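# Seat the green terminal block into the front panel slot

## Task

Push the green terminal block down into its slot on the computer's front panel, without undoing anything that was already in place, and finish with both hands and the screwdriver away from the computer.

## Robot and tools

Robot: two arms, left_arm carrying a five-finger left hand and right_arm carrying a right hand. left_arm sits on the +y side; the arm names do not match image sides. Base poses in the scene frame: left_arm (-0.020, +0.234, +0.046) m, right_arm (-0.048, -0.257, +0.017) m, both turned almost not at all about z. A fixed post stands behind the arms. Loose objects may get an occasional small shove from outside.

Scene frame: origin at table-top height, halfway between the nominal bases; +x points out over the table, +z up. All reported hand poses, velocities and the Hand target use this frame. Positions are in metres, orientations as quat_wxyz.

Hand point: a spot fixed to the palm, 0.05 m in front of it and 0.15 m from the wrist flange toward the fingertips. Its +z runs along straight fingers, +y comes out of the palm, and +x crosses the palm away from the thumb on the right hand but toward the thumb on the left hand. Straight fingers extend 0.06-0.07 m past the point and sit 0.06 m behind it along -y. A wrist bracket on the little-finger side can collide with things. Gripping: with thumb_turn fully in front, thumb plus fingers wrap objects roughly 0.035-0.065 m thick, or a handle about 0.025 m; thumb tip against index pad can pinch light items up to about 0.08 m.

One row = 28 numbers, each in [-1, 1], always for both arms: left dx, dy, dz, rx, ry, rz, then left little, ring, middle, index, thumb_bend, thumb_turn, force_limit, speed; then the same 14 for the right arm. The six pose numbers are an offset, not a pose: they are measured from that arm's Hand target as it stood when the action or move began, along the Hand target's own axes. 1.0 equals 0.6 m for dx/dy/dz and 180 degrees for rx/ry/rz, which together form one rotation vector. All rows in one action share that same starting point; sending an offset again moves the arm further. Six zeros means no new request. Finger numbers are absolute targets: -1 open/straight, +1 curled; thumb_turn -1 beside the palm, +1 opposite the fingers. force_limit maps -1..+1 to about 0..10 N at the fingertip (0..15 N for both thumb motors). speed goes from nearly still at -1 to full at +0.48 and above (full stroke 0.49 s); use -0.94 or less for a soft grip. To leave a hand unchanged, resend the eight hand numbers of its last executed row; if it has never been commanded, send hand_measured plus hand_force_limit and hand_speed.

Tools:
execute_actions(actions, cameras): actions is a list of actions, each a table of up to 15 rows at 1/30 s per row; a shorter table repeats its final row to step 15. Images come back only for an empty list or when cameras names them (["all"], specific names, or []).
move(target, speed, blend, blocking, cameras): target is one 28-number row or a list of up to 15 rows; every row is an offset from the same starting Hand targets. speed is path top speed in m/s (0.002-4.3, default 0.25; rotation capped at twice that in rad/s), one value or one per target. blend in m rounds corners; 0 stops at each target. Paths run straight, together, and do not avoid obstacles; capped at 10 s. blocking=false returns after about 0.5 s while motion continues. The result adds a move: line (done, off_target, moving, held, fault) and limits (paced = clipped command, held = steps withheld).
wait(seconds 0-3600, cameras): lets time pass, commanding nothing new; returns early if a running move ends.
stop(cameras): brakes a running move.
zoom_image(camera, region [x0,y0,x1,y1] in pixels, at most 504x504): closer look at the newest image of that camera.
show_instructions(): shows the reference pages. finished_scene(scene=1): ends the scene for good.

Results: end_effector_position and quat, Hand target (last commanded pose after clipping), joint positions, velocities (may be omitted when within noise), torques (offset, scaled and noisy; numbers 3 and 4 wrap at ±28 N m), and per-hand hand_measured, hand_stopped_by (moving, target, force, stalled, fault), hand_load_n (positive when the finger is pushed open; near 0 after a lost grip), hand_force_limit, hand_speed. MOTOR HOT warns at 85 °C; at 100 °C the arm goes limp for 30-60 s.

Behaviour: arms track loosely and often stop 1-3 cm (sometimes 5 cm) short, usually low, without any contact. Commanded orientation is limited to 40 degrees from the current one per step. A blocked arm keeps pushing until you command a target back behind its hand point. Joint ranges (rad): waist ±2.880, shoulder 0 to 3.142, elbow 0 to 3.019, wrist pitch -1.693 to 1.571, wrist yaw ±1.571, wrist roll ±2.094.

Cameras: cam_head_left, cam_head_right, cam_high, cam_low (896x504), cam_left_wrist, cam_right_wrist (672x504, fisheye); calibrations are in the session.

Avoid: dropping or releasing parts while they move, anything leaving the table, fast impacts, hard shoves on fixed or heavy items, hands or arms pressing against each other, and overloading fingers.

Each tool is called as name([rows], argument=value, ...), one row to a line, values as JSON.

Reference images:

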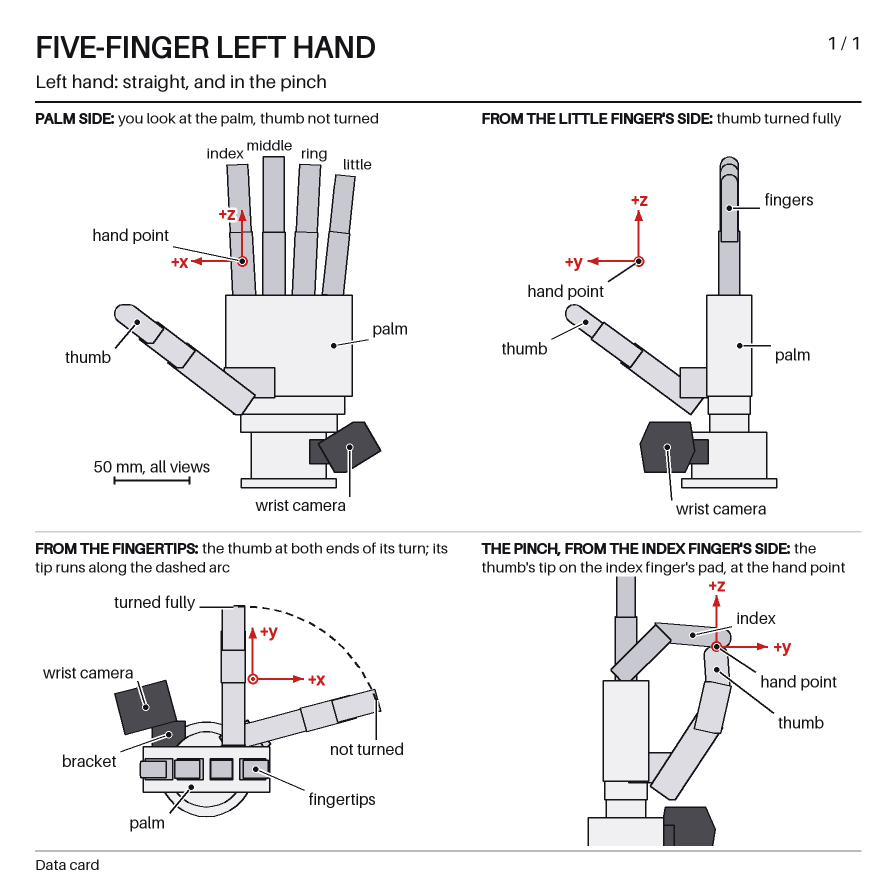

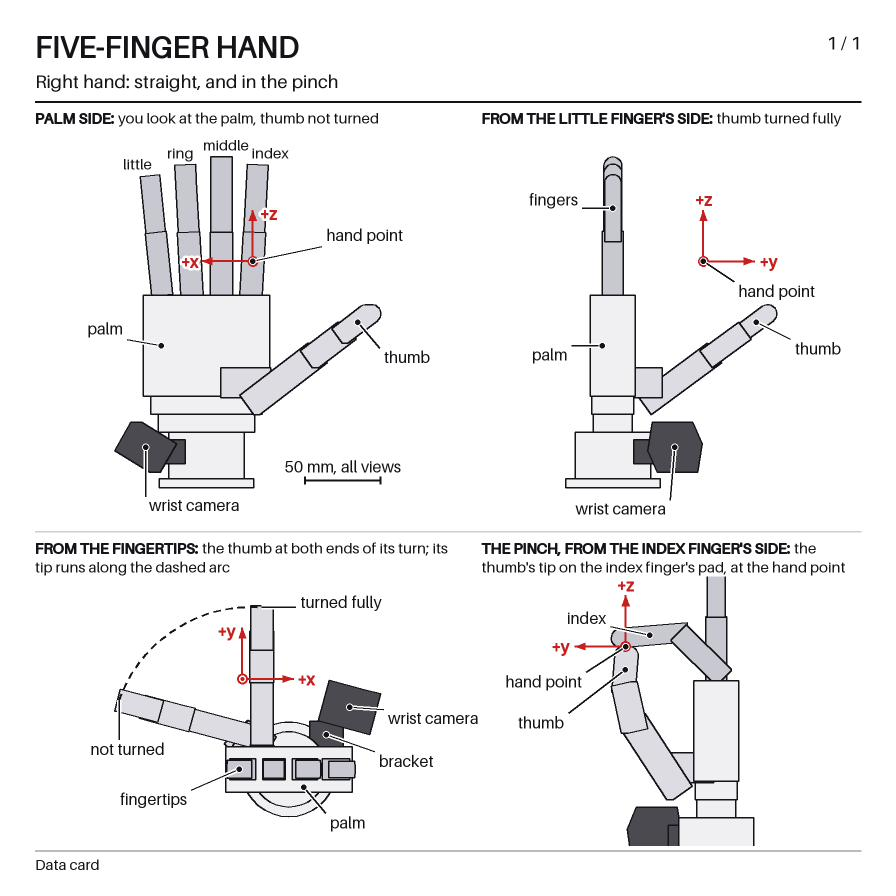

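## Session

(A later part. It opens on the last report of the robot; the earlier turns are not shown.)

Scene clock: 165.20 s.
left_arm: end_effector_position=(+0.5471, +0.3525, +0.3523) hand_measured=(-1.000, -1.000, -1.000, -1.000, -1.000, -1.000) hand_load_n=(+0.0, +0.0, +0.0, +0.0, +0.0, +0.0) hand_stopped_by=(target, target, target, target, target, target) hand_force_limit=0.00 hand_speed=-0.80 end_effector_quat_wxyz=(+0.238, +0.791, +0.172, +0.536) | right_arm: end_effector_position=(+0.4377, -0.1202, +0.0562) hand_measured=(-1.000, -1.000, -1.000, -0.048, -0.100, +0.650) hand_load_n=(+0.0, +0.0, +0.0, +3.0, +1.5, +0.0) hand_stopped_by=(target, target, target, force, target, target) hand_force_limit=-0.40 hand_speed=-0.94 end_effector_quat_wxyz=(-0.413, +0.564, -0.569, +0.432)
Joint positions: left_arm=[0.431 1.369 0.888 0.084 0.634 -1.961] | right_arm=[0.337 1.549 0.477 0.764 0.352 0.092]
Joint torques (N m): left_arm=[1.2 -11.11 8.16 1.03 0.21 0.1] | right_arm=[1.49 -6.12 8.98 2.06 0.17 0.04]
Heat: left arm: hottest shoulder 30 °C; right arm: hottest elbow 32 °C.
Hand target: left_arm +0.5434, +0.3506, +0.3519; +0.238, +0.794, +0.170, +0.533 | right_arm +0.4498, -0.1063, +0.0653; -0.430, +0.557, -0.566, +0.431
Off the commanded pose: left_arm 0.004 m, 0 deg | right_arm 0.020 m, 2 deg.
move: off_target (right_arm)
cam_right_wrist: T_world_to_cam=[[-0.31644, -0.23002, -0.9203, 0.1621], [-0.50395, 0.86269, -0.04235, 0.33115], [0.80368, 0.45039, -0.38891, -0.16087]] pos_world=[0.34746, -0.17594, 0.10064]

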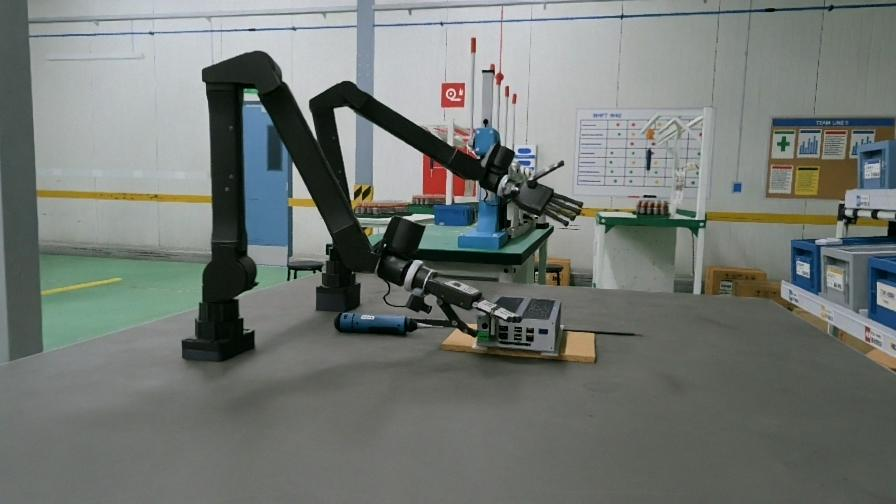

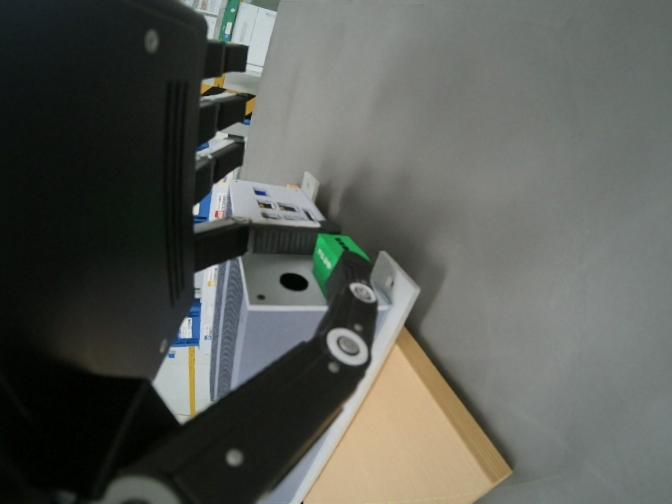

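move(target=[0,0,0,0,0,0,-1,-1,-1,-1,-1,-1,0,-0.8, -0.0044,0.00023,-0.00009,-0.00001,-0.00123,-0.00033,-1,-1,-1,0.15,-0.1,0.65,-0.4,-0.94], speed=0.02, cameras=["cam_low","cam_right_wrist"])

zoom_image(camera="cam_low", region=[472, 320, 497, 345])

zoom_image(camera="cam_right_wrist", region=[300, 250, 336, 300])

Scene clock: 166.03 s.
left_arm: end_effector_position=(+0.5471, +0.3525, +0.3523) hand_measured=(-1.000, -1.000, -1.000, -1.000, -1.000, -1.000) hand_load_n=(+0.0, +0.0, +0.0, +0.0, +0.0, +0.0) hand_stopped_by=(target, target, target, target, target, target) hand_force_limit=0.00 hand_speed=-0.80 end_effector_quat_wxyz=(+0.238, +0.791, +0.172, +0.536) | right_arm: end_effector_position=(+0.4378, -0.1182, +0.0561) hand_measured=(-1.000, -1.000, -1.000, -0.048, -0.100, +0.650) hand_load_n=(-0.5, +0.0, +0.0, +3.5, +1.0, +0.0) hand_stopped_by=(target, target, target, force, target, target) hand_force_limit=-0.40 hand_speed=-0.94 end_effector_quat_wxyz=(-0.414, +0.565, -0.569, +0.432)
Joint positions: left_arm=[0.431 1.369 0.888 0.084 0.634 -1.961] | right_arm=[0.341 1.551 0.478 0.764 0.353 0.092]
Joint torques (N m): left_arm=[1.2 -11.11 8.16 1.03 0.21 0.1] | right_arm=[1.49 -6.12 9.02 2.04 0.18 0.04]
Heat: left arm: hottest shoulder 30 °C; right arm: hottest elbow 32 °C.
Hand target: left_arm +0.5434, +0.3506, +0.3519; +0.238, +0.794, +0.170, +0.533 | right_arm +0.4497, -0.1036, +0.0651; -0.430, +0.558, -0.564, +0.430
Off the commanded pose: left_arm 0.004 m, 0 deg | right_arm 0.021 m, 2 deg.
move: off_target (right_arm)
cam_right_wrist: T_world_to_cam=[[-0.31558, -0.23123, -0.92029, 0.16198], [-0.50661, 0.86112, -0.04264, 0.33037], [0.80234, 0.45277, -0.3889, -0.161]] pos_world=[0.34766, -0.17414, 0.10054]

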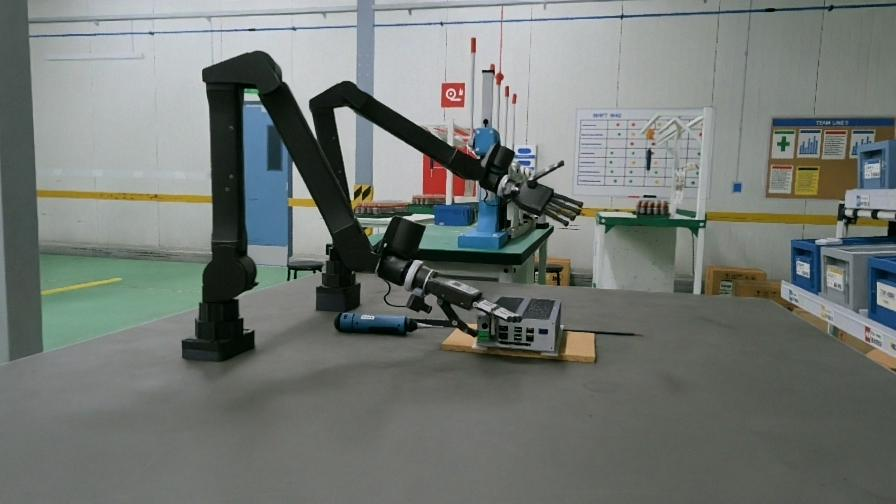

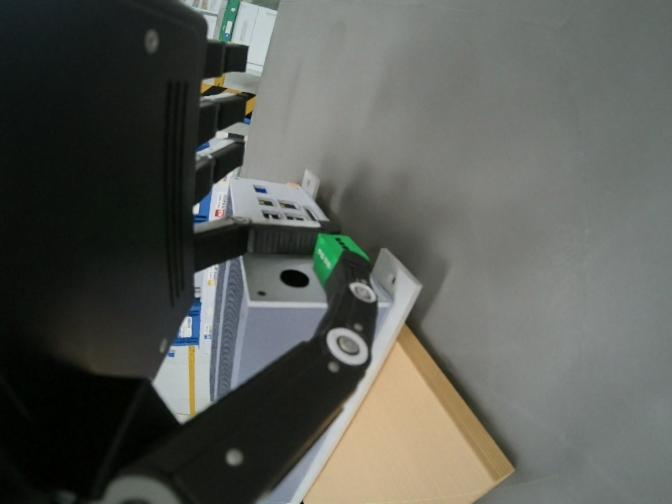

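Scaled by 20.160 from the camera's image (finer frame: 1280x720).

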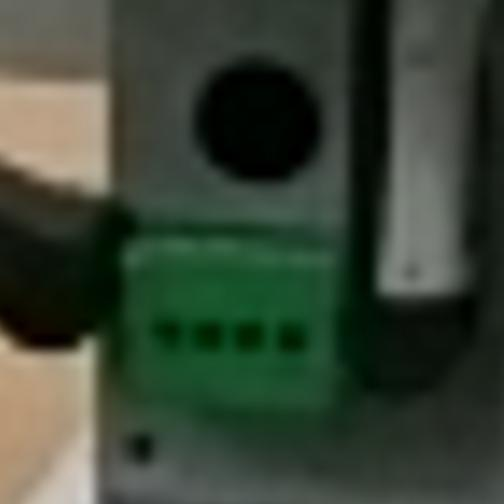

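Scaled by 10.080 from the camera's image (finer frame: 960x720).

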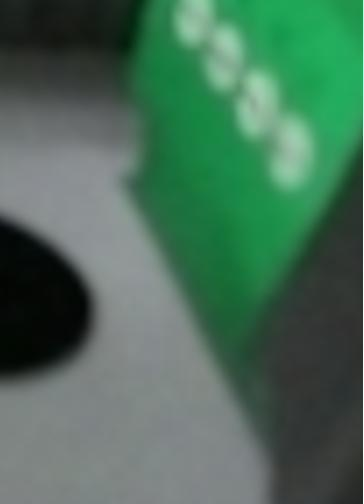

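move(target=[0,0,0,0,0,0,-1,-1,-1,-1,-1,-1,0,-0.8, -0.0042,-0.00005,0.00028,0,0,0,-1,-1,-1,0.15,-0.1,0.65,-0.4,-0.94], speed=0.02, cameras=["cam_low","cam_right_wrist"])

zoom_image(camera="cam_low", region=[472, 320, 497, 345])

zoom_image(camera="cam_right_wrist", region=[300, 250, 336, 300])

Scene clock: 166.77 s.
left_arm: end_effector_position=(+0.5471, +0.3525, +0.3523) hand_measured=(-1.000, -1.000, -1.000, -1.000, -1.000, -1.000) hand_load_n=(+0.0, +0.0, +0.0, +0.0, +0.0, +0.0) hand_stopped_by=(target, target, target, target, target, target) hand_force_limit=0.00 hand_speed=-0.80 end_effector_quat_wxyz=(+0.238, +0.791, +0.172, +0.536) | right_arm: end_effector_position=(+0.4377, -0.1176, +0.0559) hand_measured=(-1.000, -1.000, -1.000, -0.048, -0.100, +0.650) hand_load_n=(+0.0, +0.0, +0.0, +3.0, +1.0, -0.5) hand_stopped_by=(target, target, target, force, target, target) hand_force_limit=-0.40 hand_speed=-0.94 end_effector_quat_wxyz=(-0.413, +0.564, -0.569, +0.433)
Joint positions: left_arm=[0.431 1.369 0.888 0.084 0.634 -1.961] | right_arm=[0.345 1.552 0.479 0.764 0.361 0.092]
Joint torques (N m): left_arm=[1.2 -11.16 8.16 1.03 0.21 0.11] | right_arm=[1.67 -6.18 9.16 1.99 0.11 0.05]
Heat: left arm: hottest shoulder 30 °C; right arm: hottest elbow 32 °C.
Hand target: left_arm +0.5434, +0.3506, +0.3519; +0.238, +0.794, +0.170, +0.533 | right_arm +0.4498, -0.1013, +0.0650; -0.430, +0.558, -0.564, +0.430
Off the commanded pose: left_arm 0.004 m, 0 deg | right_arm 0.022 m, 2 deg.
move: off_target (right_arm)
cam_right_wrist: T_world_to_cam=[[-0.31593, -0.23239, -0.91988, 0.16199], [-0.50394, 0.86257, -0.04484, 0.3289], [0.80389, 0.4494, -0.38963, -0.16226]] pos_world=[0.34736, -0.17314, 0.10054]

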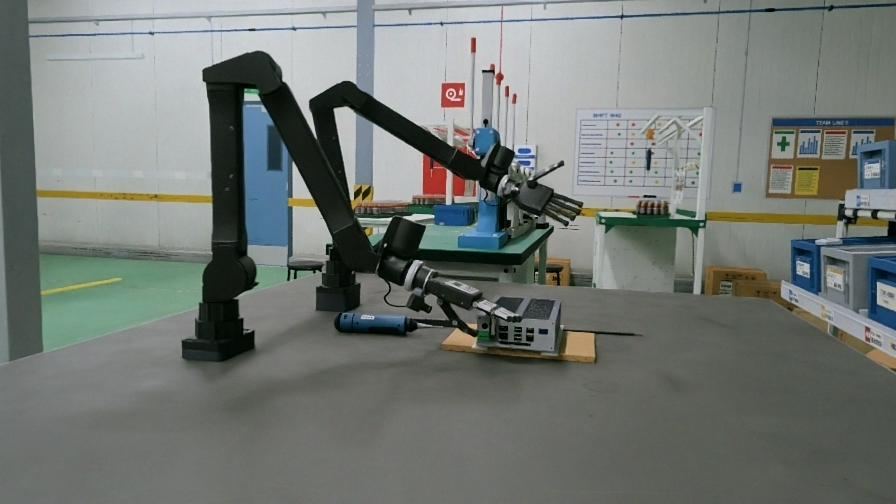

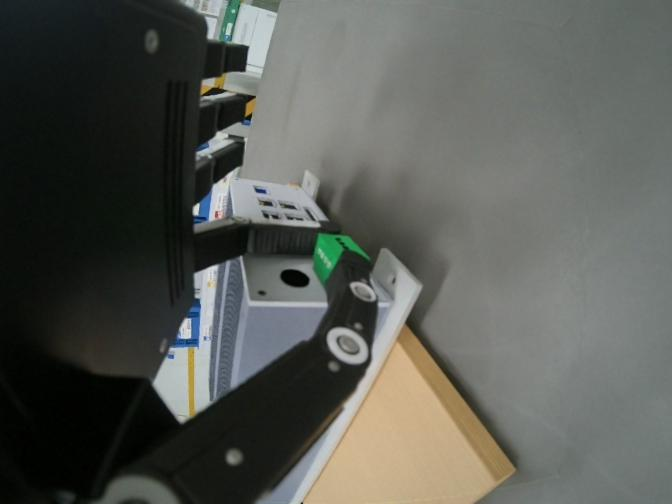

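Scaled by 20.160 from the camera's image (finer frame: 1280x720).

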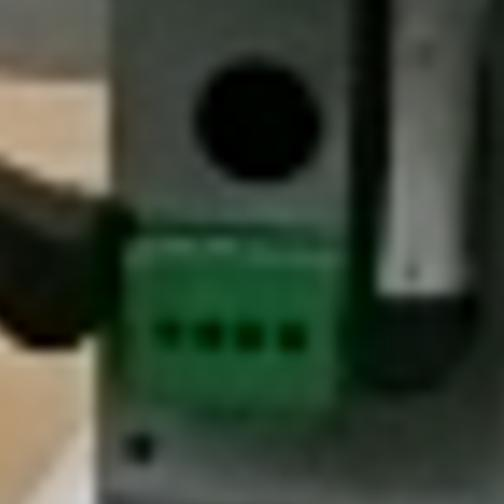

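Scaled by 10.080 from the camera's image (finer frame: 960x720).

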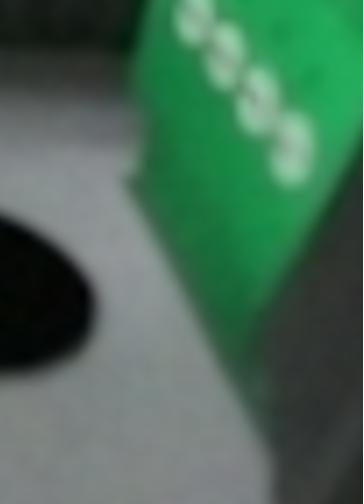

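zoom_image(camera="cam_right_wrist", region=[220, 170, 440, 390])

zoom_image(camera="cam_low", region=[450, 290, 520, 360])

Scaled by 2.291 from the camera's image (finer frame: 960x720).

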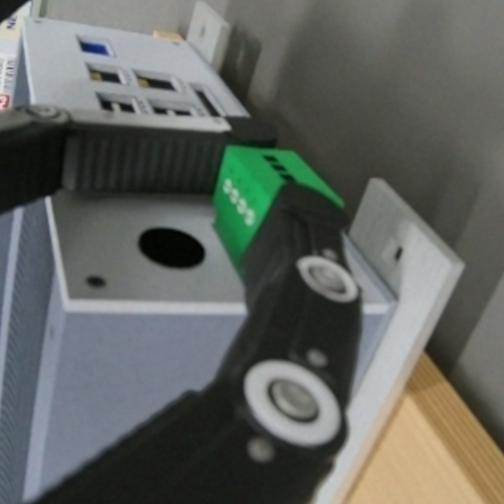

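Scaled by 7.200 from the camera's image (finer frame: 1280x720).

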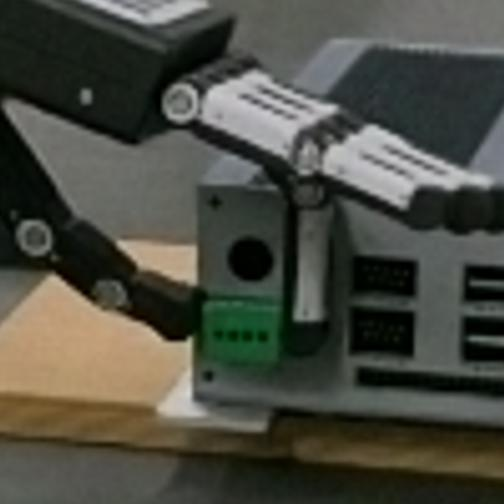

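move(target=[0,0,0,0,0,0,-1,-1,-1,-1,-1,-1,0,-0.8, -0.0109,0.00048,-0.00147,-0.00004,-0.00553,-0.00149,-1,-1,-1,0.2,-0.1,0.65,0.0,-0.94], speed=0.01, cameras=["cam_low","cam_right_wrist"])

zoom_image(camera="cam_low", region=[472, 320, 497, 345])

zoom_image(camera="cam_right_wrist", region=[300, 250, 336, 300])

Scene clock: 168.93 s.
left_arm: end_effector_position=(+0.5471, +0.3525, +0.3523) hand_measured=(-1.000, -1.000, -1.000, -1.000, -1.000, -1.000) hand_load_n=(+0.0, +0.0, +0.0, +0.0, +0.0, +0.0) hand_stopped_by=(target, target, target, target, target, target) hand_force_limit=0.00 hand_speed=-0.80 end_effector_quat_wxyz=(+0.238, +0.791, +0.172, +0.536) | right_arm: end_effector_position=(+0.4379, -0.1170, +0.0563) hand_measured=(-1.000, -1.000, -1.000, -0.028, -0.100, +0.650) hand_load_n=(+0.0, +0.0, +0.0, +5.5, +1.5, +0.0) hand_stopped_by=(target, target, target, force, target, target) hand_force_limit=0.00 hand_speed=-0.94 end_effector_quat_wxyz=(-0.413, +0.564, -0.568, +0.433)
Joint positions: left_arm=[0.431 1.369 0.888 0.084 0.634 -1.961] | right_arm=[0.346 1.552 0.48 0.764 0.361 0.092]
Joint torques (N m): left_arm=[1.2 -11.11 8.17 1.03 0.22 0.11] | right_arm=[2.32 -6.12 9.29 1.98 -0.27 0.04]
Heat: left arm: hottest shoulder 30 °C; right arm: hottest elbow 32 °C.
Hand target: left_arm +0.5434, +0.3506, +0.3519; +0.238, +0.794, +0.170, +0.533 | right_arm +0.4490, -0.0946, +0.0652; -0.434, +0.563, -0.559, +0.426
Off the commanded pose: left_arm 0.004 m, 0 deg | right_arm 0.026 m, 3 deg.
move: off_target (right_arm)
cam_right_wrist: T_world_to_cam=[[-0.31503, -0.23253, -0.92016, 0.16204], [-0.50462, 0.86216, -0.04511, 0.32877], [0.80381, 0.45012, -0.38894, -0.16249]] pos_world=[0.34756, -0.17264, 0.10074]

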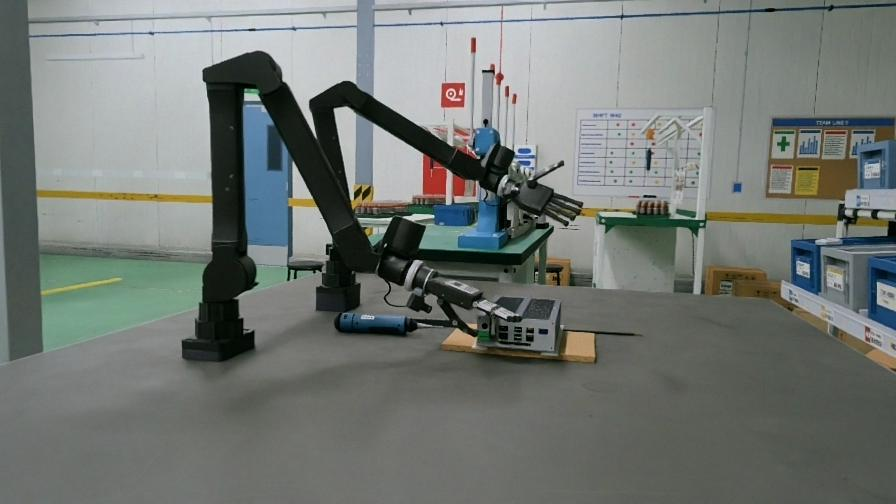

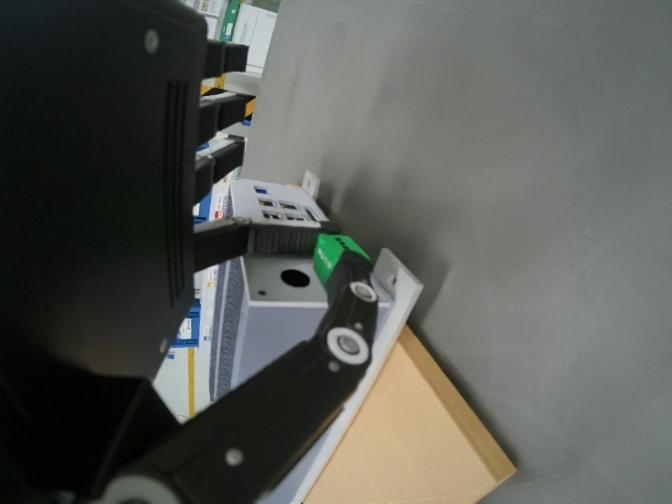

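Scaled by 20.160 from the camera's image (finer frame: 1280x720).

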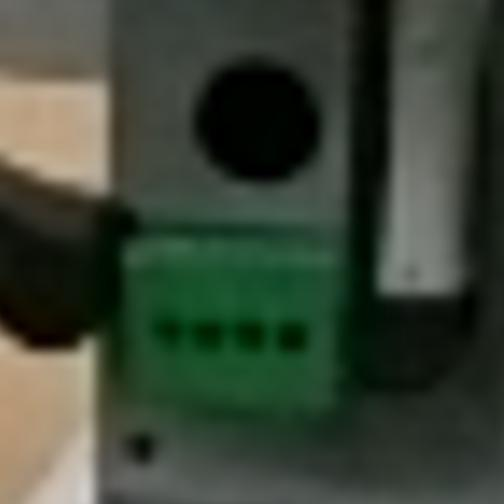

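Scaled by 10.080 from the camera's image (finer frame: 960x720).

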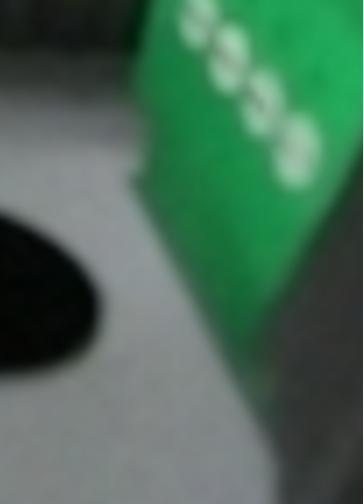

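move(target=[0,0,0,0,0,0,-1,-1,-1,-1,-1,-1,0,-0.8, -0.01803,0.00548,-0.00522,-0.00151,-0.00847,-0.00275,-1,-1,-1,0.2,-0.1,0.65,0.0,-0.94], speed=0.01, cameras=["cam_low","cam_right_wrist"])

zoom_image(camera="cam_low", region=[472, 320, 497, 345])

zoom_image(camera="cam_right_wrist", region=[300, 250, 336, 300])

Scene clock: 171.67 s.
left_arm: end_effector_position=(+0.5471, +0.3525, +0.3523) hand_measured=(-1.000, -1.000, -1.000, -1.000, -1.000, -1.000) hand_load_n=(+0.0, +0.0, +0.0, +0.0, +0.0, +0.5) hand_stopped_by=(target, target, target, target, target, target) hand_force_limit=0.00 hand_speed=-0.80 end_effector_quat_wxyz=(+0.238, +0.791, +0.172, +0.536) | right_arm: end_effector_position=(+0.4376, -0.1157, +0.0561) hand_measured=(-1.000, -1.000, -1.000, -0.028, -0.100, +0.650) hand_load_n=(+0.0, +0.0, +0.0, +5.5, +1.5, -1.0) hand_stopped_by=(target, target, target, force, target, target) hand_force_limit=0.00 hand_speed=-0.94 end_effector_quat_wxyz=(-0.413, +0.565, -0.568, +0.433)
Joint positions: left_arm=[0.431 1.369 0.888 0.084 0.634 -1.961] | right_arm=[0.349 1.552 0.48 0.764 0.362 0.092]
Joint torques (N m): left_arm=[1.2 -11.16 8.16 1.02 0.22 0.11] | right_arm=[3.43 -5.95 9.07 1.99 -0.74 0]
Heat: left arm: hottest shoulder 30 °C; right arm: hottest elbow 32 °C.
Hand target: left_arm +0.5434, +0.3506, +0.3519; +0.238, +0.794, +0.170, +0.533 | right_arm +0.4450, -0.0838, +0.0627; -0.438, +0.572, -0.552, +0.419
Off the commanded pose: left_arm 0.004 m, 0 deg | right_arm 0.033 m, 4 deg.
move: off_target (right_arm)
cam_right_wrist: T_world_to_cam=[[-0.31481, -0.2335, -0.91999, 0.16192], [-0.50627, 0.86118, -0.04533, 0.3282], [0.80286, 0.45149, -0.38932, -0.16234]] pos_world=[0.34746, -0.17154, 0.10064]

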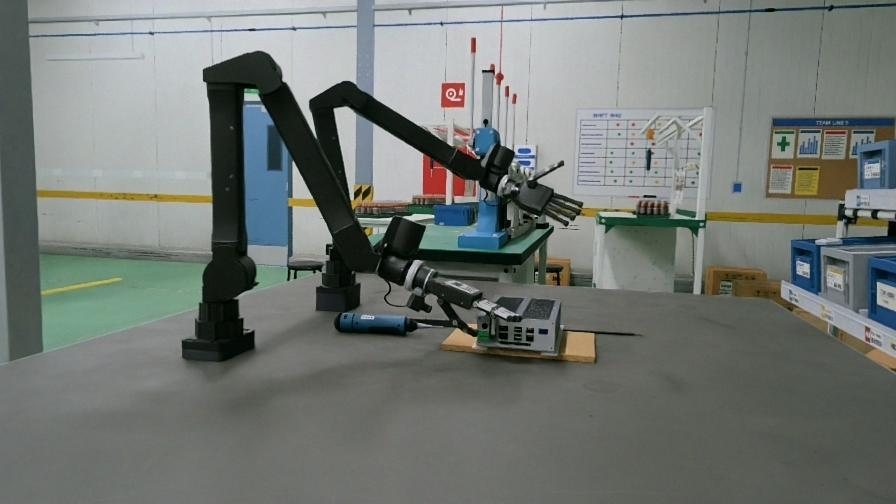

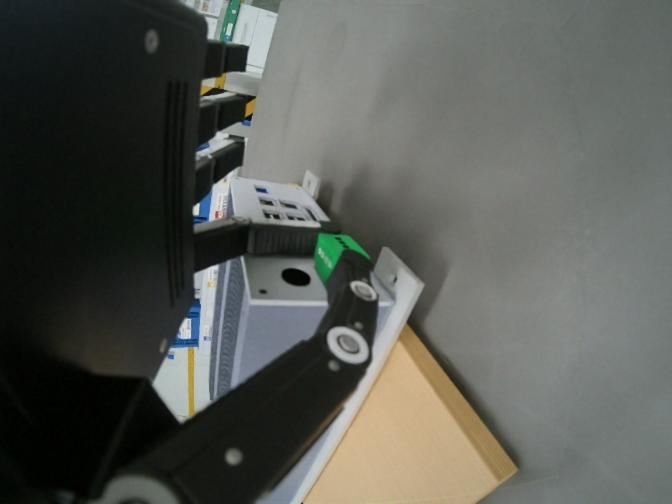

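Scaled by 20.160 from the camera's image (finer frame: 1280x720).

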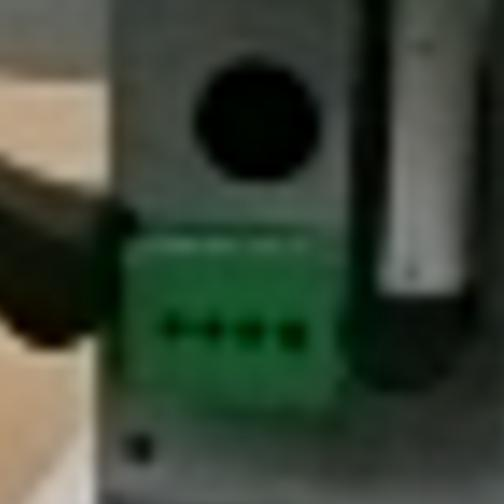

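Scaled by 10.080 from the camera's image (finer frame: 960x720).

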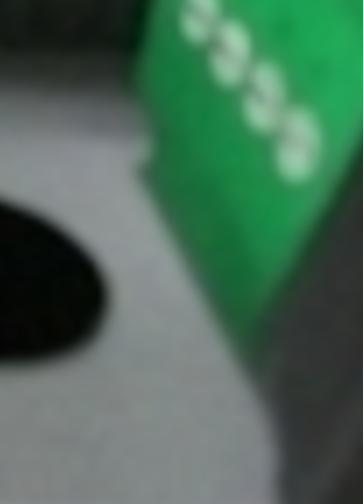

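move(target=[0,0,0,0,0,0,-1,-1,-1,-1,-1,-1,0,-0.8, 0,0,0,0,0,0,-1,-1,-1,0.3,-0.1,0.65,0.7,-0.94])

move(target=[0,0,0,0,0,0,-1,-1,-1,-1,-1,-1,0,-0.8, -0.01529,0.00089,-0.00295,-0.00003,-0.00644,-0.00176,-1,-1,-1,0.3,-0.1,0.65,0.7,-0.94], speed=0.01, cameras=["cam_low","cam_right_wrist"])

zoom_image(camera="cam_low", region=[472, 320, 497, 345])

zoom_image(camera="cam_right_wrist", region=[300, 250, 336, 300])

Scene clock: 173.47 s.
left_arm: end_effector_position=(+0.5471, +0.3525, +0.3523) hand_measured=(-1.000, -1.000, -1.000, -1.000, -1.000, -1.000) hand_load_n=(+0.0, +0.0, +0.0, +0.0, +0.0, +0.0) hand_stopped_by=(target, target, target, target, target, target) hand_force_limit=0.00 hand_speed=-0.80 end_effector_quat_wxyz=(+0.238, +0.791, +0.172, +0.536) | right_arm: end_effector_position=(+0.4379, -0.1157, +0.0564) hand_measured=(-1.000, -1.000, -1.000, +0.004, -0.100, +0.650) hand_load_n=(+0.0, -0.5, +0.0, +8.5, +2.0, -1.0) hand_stopped_by=(target, target, target, force, target, target) hand_force_limit=0.70 hand_speed=-0.94 end_effector_quat_wxyz=(-0.413, +0.565, -0.567, +0.433)
Joint positions: left_arm=[0.431 1.369 0.888 0.084 0.634 -1.961] | right_arm=[0.349 1.552 0.481 0.764 0.363 0.091]
Joint torques (N m): left_arm=[1.2 -11.11 8.16 1.03 0.21 0.11] | right_arm=[3.37 -5.95 9.02 1.98 -0.75 0.02]
Heat: left arm: hottest shoulder 30 °C; right arm: hottest elbow 32 °C.
Hand target: left_arm +0.5434, +0.3506, +0.3519; +0.238, +0.794, +0.170, +0.533 | right_arm +0.4450, -0.0839, +0.0629; -0.438, +0.572, -0.552, +0.419
Off the commanded pose: left_arm 0.004 m, 0 deg | right_arm 0.033 m, 4 deg.
move: done

Scene clock: 174.73 s.
left_arm: end_effector_position=(+0.5471, +0.3525, +0.3523) hand_measured=(-1.000, -1.000, -1.000, -1.000, -1.000, -1.000) hand_load_n=(+0.0, +0.0, +0.0, +0.0, +0.0, +0.0) hand_stopped_by=(target, target, target, target, target, target) hand_force_limit=0.00 hand_speed=-0.80 end_effector_quat_wxyz=(+0.238, +0.791, +0.172, +0.536) | right_arm: end_effector_position=(+0.4378, -0.1144, +0.0566) hand_measured=(-1.000, -1.000, -1.000, +0.004, -0.100, +0.650) hand_load_n=(+0.0, +0.0, +0.0, +8.5, +2.0, -2.0) hand_stopped_by=(target, target, target, force, target, target) hand_force_limit=0.70 hand_speed=-0.94 end_effector_quat_wxyz=(-0.412, +0.568, -0.564, +0.435)
Joint positions: left_arm=[0.431 1.369 0.888 0.084 0.634 -1.961] | right_arm=[0.354 1.552 0.482 0.764 0.366 0.081]
Joint torques (N m): left_arm=[1.2 -11.16 8.16 1.03 0.21 0.11] | right_arm=[4.19 -6.01 8.99 1.95 -1.15 0.1]
Heat: left arm: hottest shoulder 30 °C; right arm: hottest elbow 32 °C.
Hand target: left_arm +0.5434, +0.3506, +0.3519; +0.238, +0.794, +0.170, +0.533 | right_arm +0.4429, -0.0748, +0.0629; -0.443, +0.578, -0.546, +0.415
Off the commanded pose: left_arm 0.004 m, 0 deg | right_arm 0.040 m, 5 deg.
move: off_target (right_arm)
cam_right_wrist: T_world_to_cam=[[-0.31204, -0.24462, -0.91804, 0.1601], [-0.5099, 0.85845, -0.05543, 0.32901], [0.80164, 0.45082, -0.3926, -0.16221]] pos_world=[0.34776, -0.17015, 0.10153]

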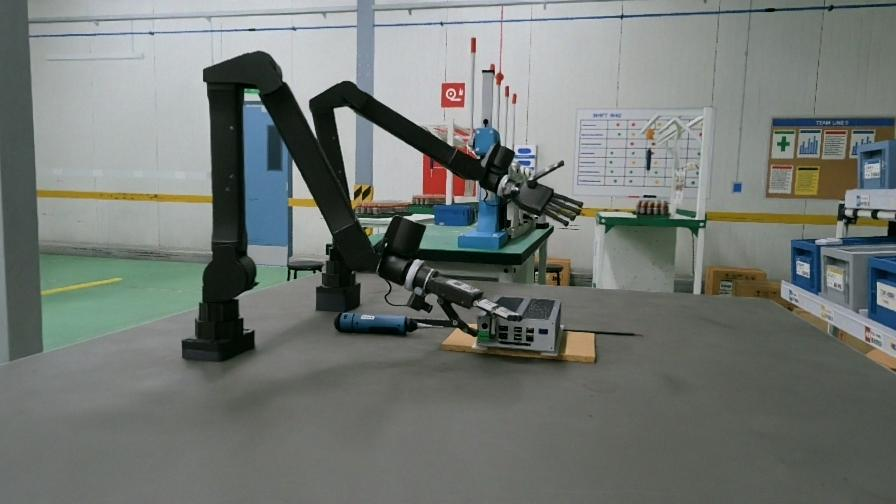

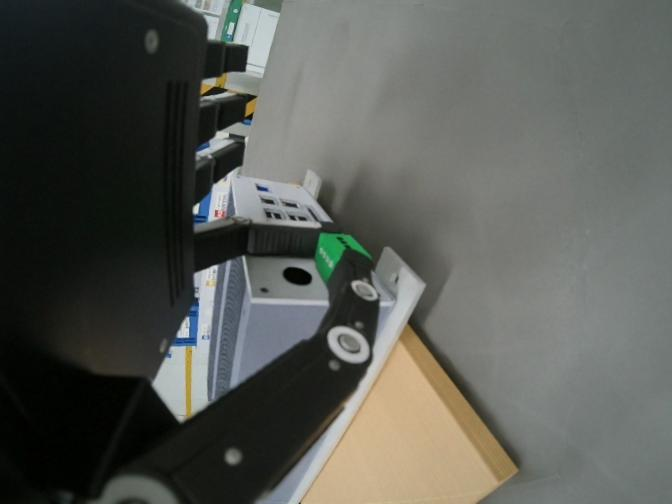

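Scaled by 20.160 from the camera's image (finer frame: 1280x720).

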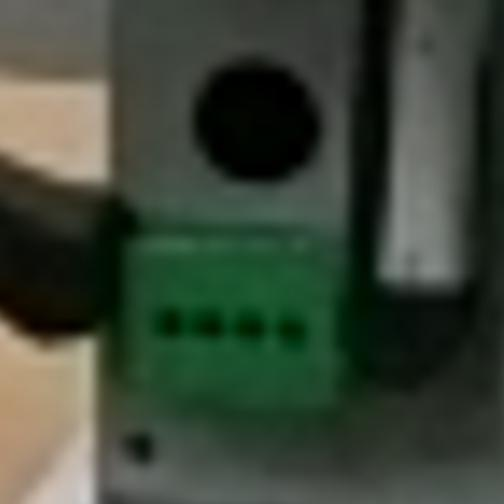

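Scaled by 10.080 from the camera's image (finer frame: 960x720).

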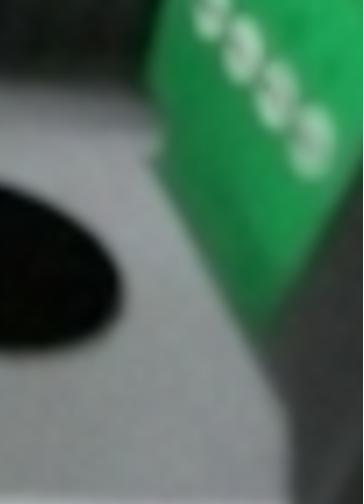

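zoom_image(camera="cam_right_wrist", region=[308, 226, 344, 276])

zoom_image(camera="cam_right_wrist", region=[270, 215, 370, 335])

Scaled by 10.080 from the camera's image (finer frame: 960x720).

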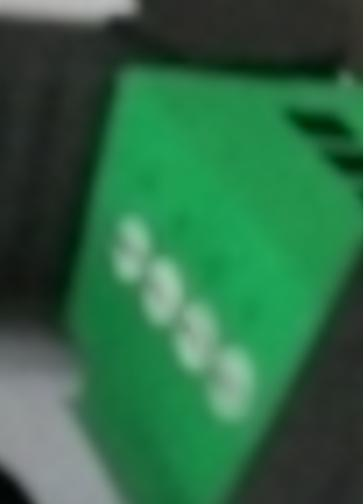

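Scaled by 4.200 from the camera's image (finer frame: 960x720).

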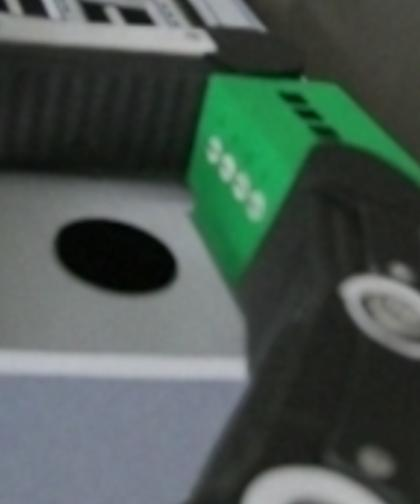

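move(target=[0,0,0,0,0,0,-1,-1,-1,-1,-1,-1,0,-0.8, 0.05848,-0.00317,0.01073,0.00011,0.02581,0.00706,-1,-1,-1,0.3,-0.1,0.65,0.7,-0.94], speed=0.05, cameras=["cam_low","cam_right_wrist"])

zoom_image(camera="cam_right_wrist", region=[308, 226, 344, 276])

zoom_image(camera="cam_low", region=[472, 320, 497, 345])

Scene clock: 177.30 s.
left_arm: end_effector_position=(+0.5471, +0.3525, +0.3523) hand_measured=(-1.000, -1.000, -1.000, -1.000, -1.000, -1.000) hand_load_n=(+0.0, +0.0, +0.0, +0.0, +0.0, -0.5) hand_stopped_by=(target, target, target, target, target, target) hand_force_limit=0.00 hand_speed=-0.80 end_effector_quat_wxyz=(+0.238, +0.791, +0.172, +0.536) | right_arm: end_effector_position=(+0.4380, -0.1157, +0.0565) hand_measured=(-1.000, -1.000, -1.000, +0.004, -0.100, +0.650) hand_load_n=(+0.0, +0.0, +0.0, +8.5, +2.0, -1.0) hand_stopped_by=(target, target, target, force, target, target) hand_force_limit=0.70 hand_speed=-0.94 end_effector_quat_wxyz=(-0.410, +0.567, -0.565, +0.437)
Joint positions: left_arm=[0.431 1.369 0.888 0.084 0.634 -1.961] | right_arm=[0.354 1.553 0.482 0.764 0.371 0.081]
Joint torques (N m): left_arm=[1.2 -11.16 8.17 1.03 0.21 0.11] | right_arm=[-0.03 -5.89 8.95 1.96 -0.31 0.14]
Heat: left arm: hottest shoulder 30 °C; right arm: hottest elbow 32 °C.
Hand target: left_arm +0.5434, +0.3506, +0.3519; +0.238, +0.794, +0.170, +0.533 | right_arm +0.4516, -0.1092, +0.0628; -0.425, +0.554, -0.570, +0.433
Off the commanded pose: left_arm 0.004 m, 0 deg | right_arm 0.016 m, 2 deg.
move: off_target (right_arm)
cam_right_wrist: T_world_to_cam=[[-0.31327, -0.24399, -0.91778, 0.16041], [-0.5048, 0.86137, -0.05669, 0.32842], [0.80439, 0.44554, -0.39301, -0.16364]] pos_world=[0.34766, -0.17084, 0.10153]

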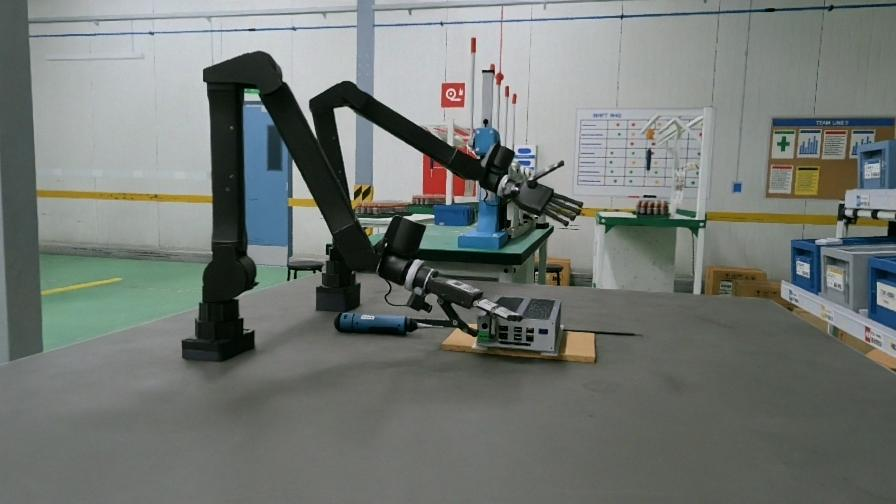

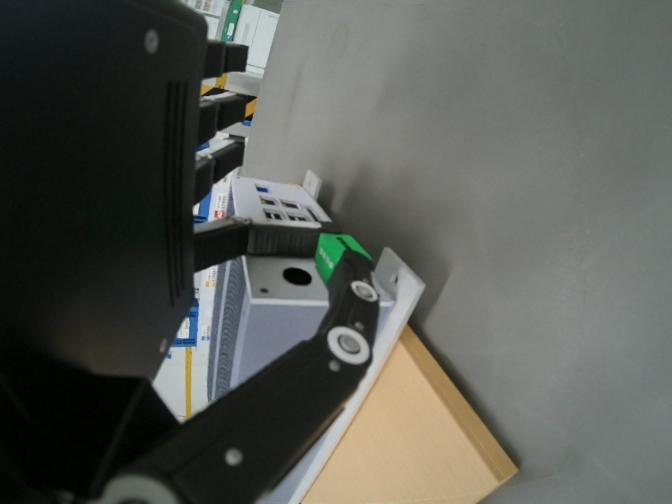

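Scaled by 10.080 from the camera's image (finer frame: 960x720).

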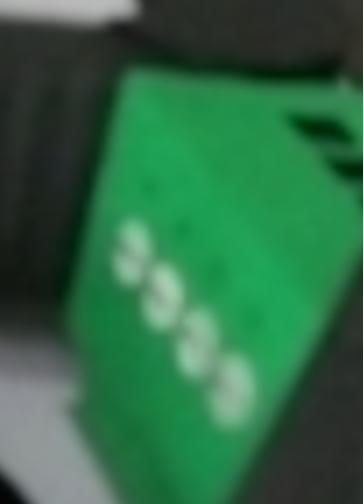

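Scaled by 20.160 from the camera's image (finer frame: 1280x720).

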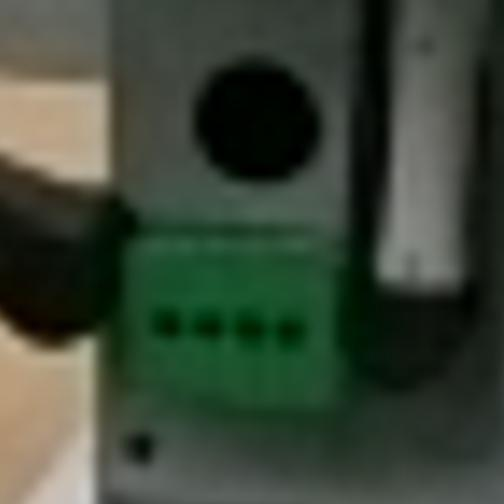

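move(target=[0,0,0,0,0,0,-1,-1,-1,-1,-1,-1,0,-0.8, 0,0,0,0,0,0,-1,-1,-1,-0.2,-0.22,0.65,0.0,-0.85], cameras=["cam_low","cam_right_wrist"])

zoom_image(camera="cam_right_wrist", region=[270, 215, 370, 335])

zoom_image(camera="cam_low", region=[472, 320, 497, 345])

Scene clock: 178.43 s.
left_arm: end_effector_position=(+0.5471, +0.3525, +0.3523) hand_measured=(-1.000, -1.000, -1.000, -1.000, -1.000, -1.000) hand_load_n=(+0.0, +0.0, +0.0, +0.0, +0.0, +0.0) hand_stopped_by=(target, target, target, target, target, target) hand_force_limit=0.00 hand_speed=-0.80 end_effector_quat_wxyz=(+0.238, +0.791, +0.172, +0.536) | right_arm: end_effector_position=(+0.4378, -0.1155, +0.0545) hand_measured=(-1.000, -1.000, -1.000, -0.200, -0.220, +0.650) hand_load_n=(+0.0, -0.5, +0.0, +0.0, +0.0, +0.0) hand_stopped_by=(target, target, target, target, target, target) hand_force_limit=0.00 hand_speed=-0.85 end_effector_quat_wxyz=(-0.410, +0.565, -0.568, +0.435)
Joint positions: left_arm=[0.431 1.369 0.888 0.084 0.634 -1.961] | right_arm=[0.353 1.557 0.482 0.764 0.371 0.09]
Joint torques (N m): left_arm=[1.26 -11.11 8.17 1.03 0.21 0.11] | right_arm=[0.03 -6.24 8.88 1.98 -0.31 0.07]
Heat: left arm: hottest shoulder 30 °C; right arm: hottest elbow 32 °C.
Hand target: left_arm +0.5434, +0.3506, +0.3519; +0.238, +0.794, +0.170, +0.533 | right_arm +0.4517, -0.1094, +0.0629; -0.425, +0.554, -0.570, +0.433
Off the commanded pose: left_arm 0.004 m, 0 deg | right_arm 0.017 m, 2 deg.
move: done
cam_right_wrist: T_world_to_cam=[[-0.31761, -0.2368, -0.91818, 0.16132], [-0.50253, 0.86318, -0.04878, 0.32684], [0.8041, 0.44592, -0.39316, -0.16413]] pos_world=[0.34746, -0.17074, 0.09954]

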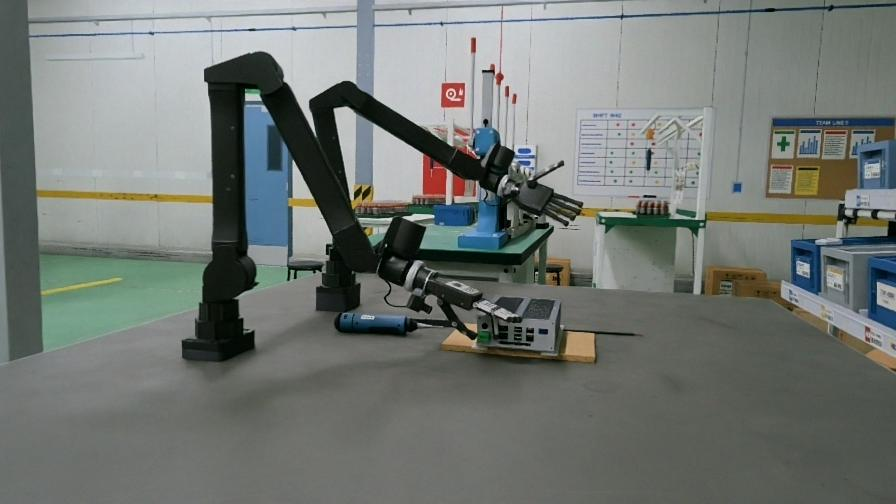

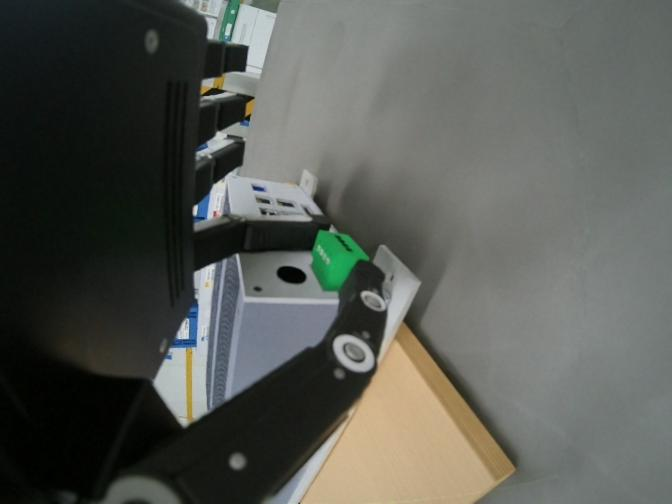

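Scaled by 4.200 from the camera's image (finer frame: 960x720).

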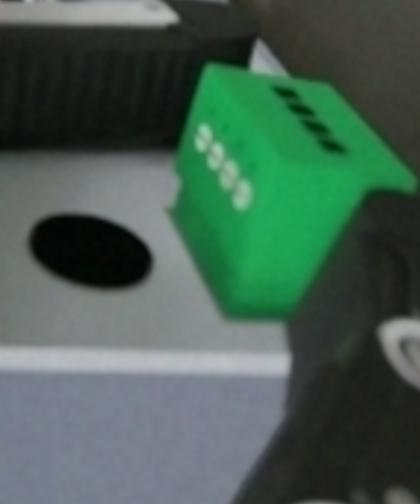

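Scaled by 20.160 from the camera's image (finer frame: 1280x720).

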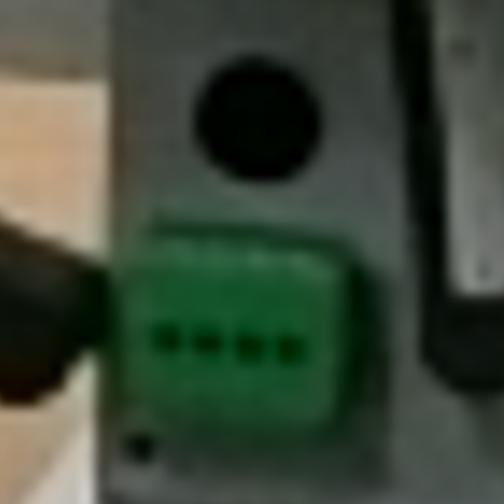

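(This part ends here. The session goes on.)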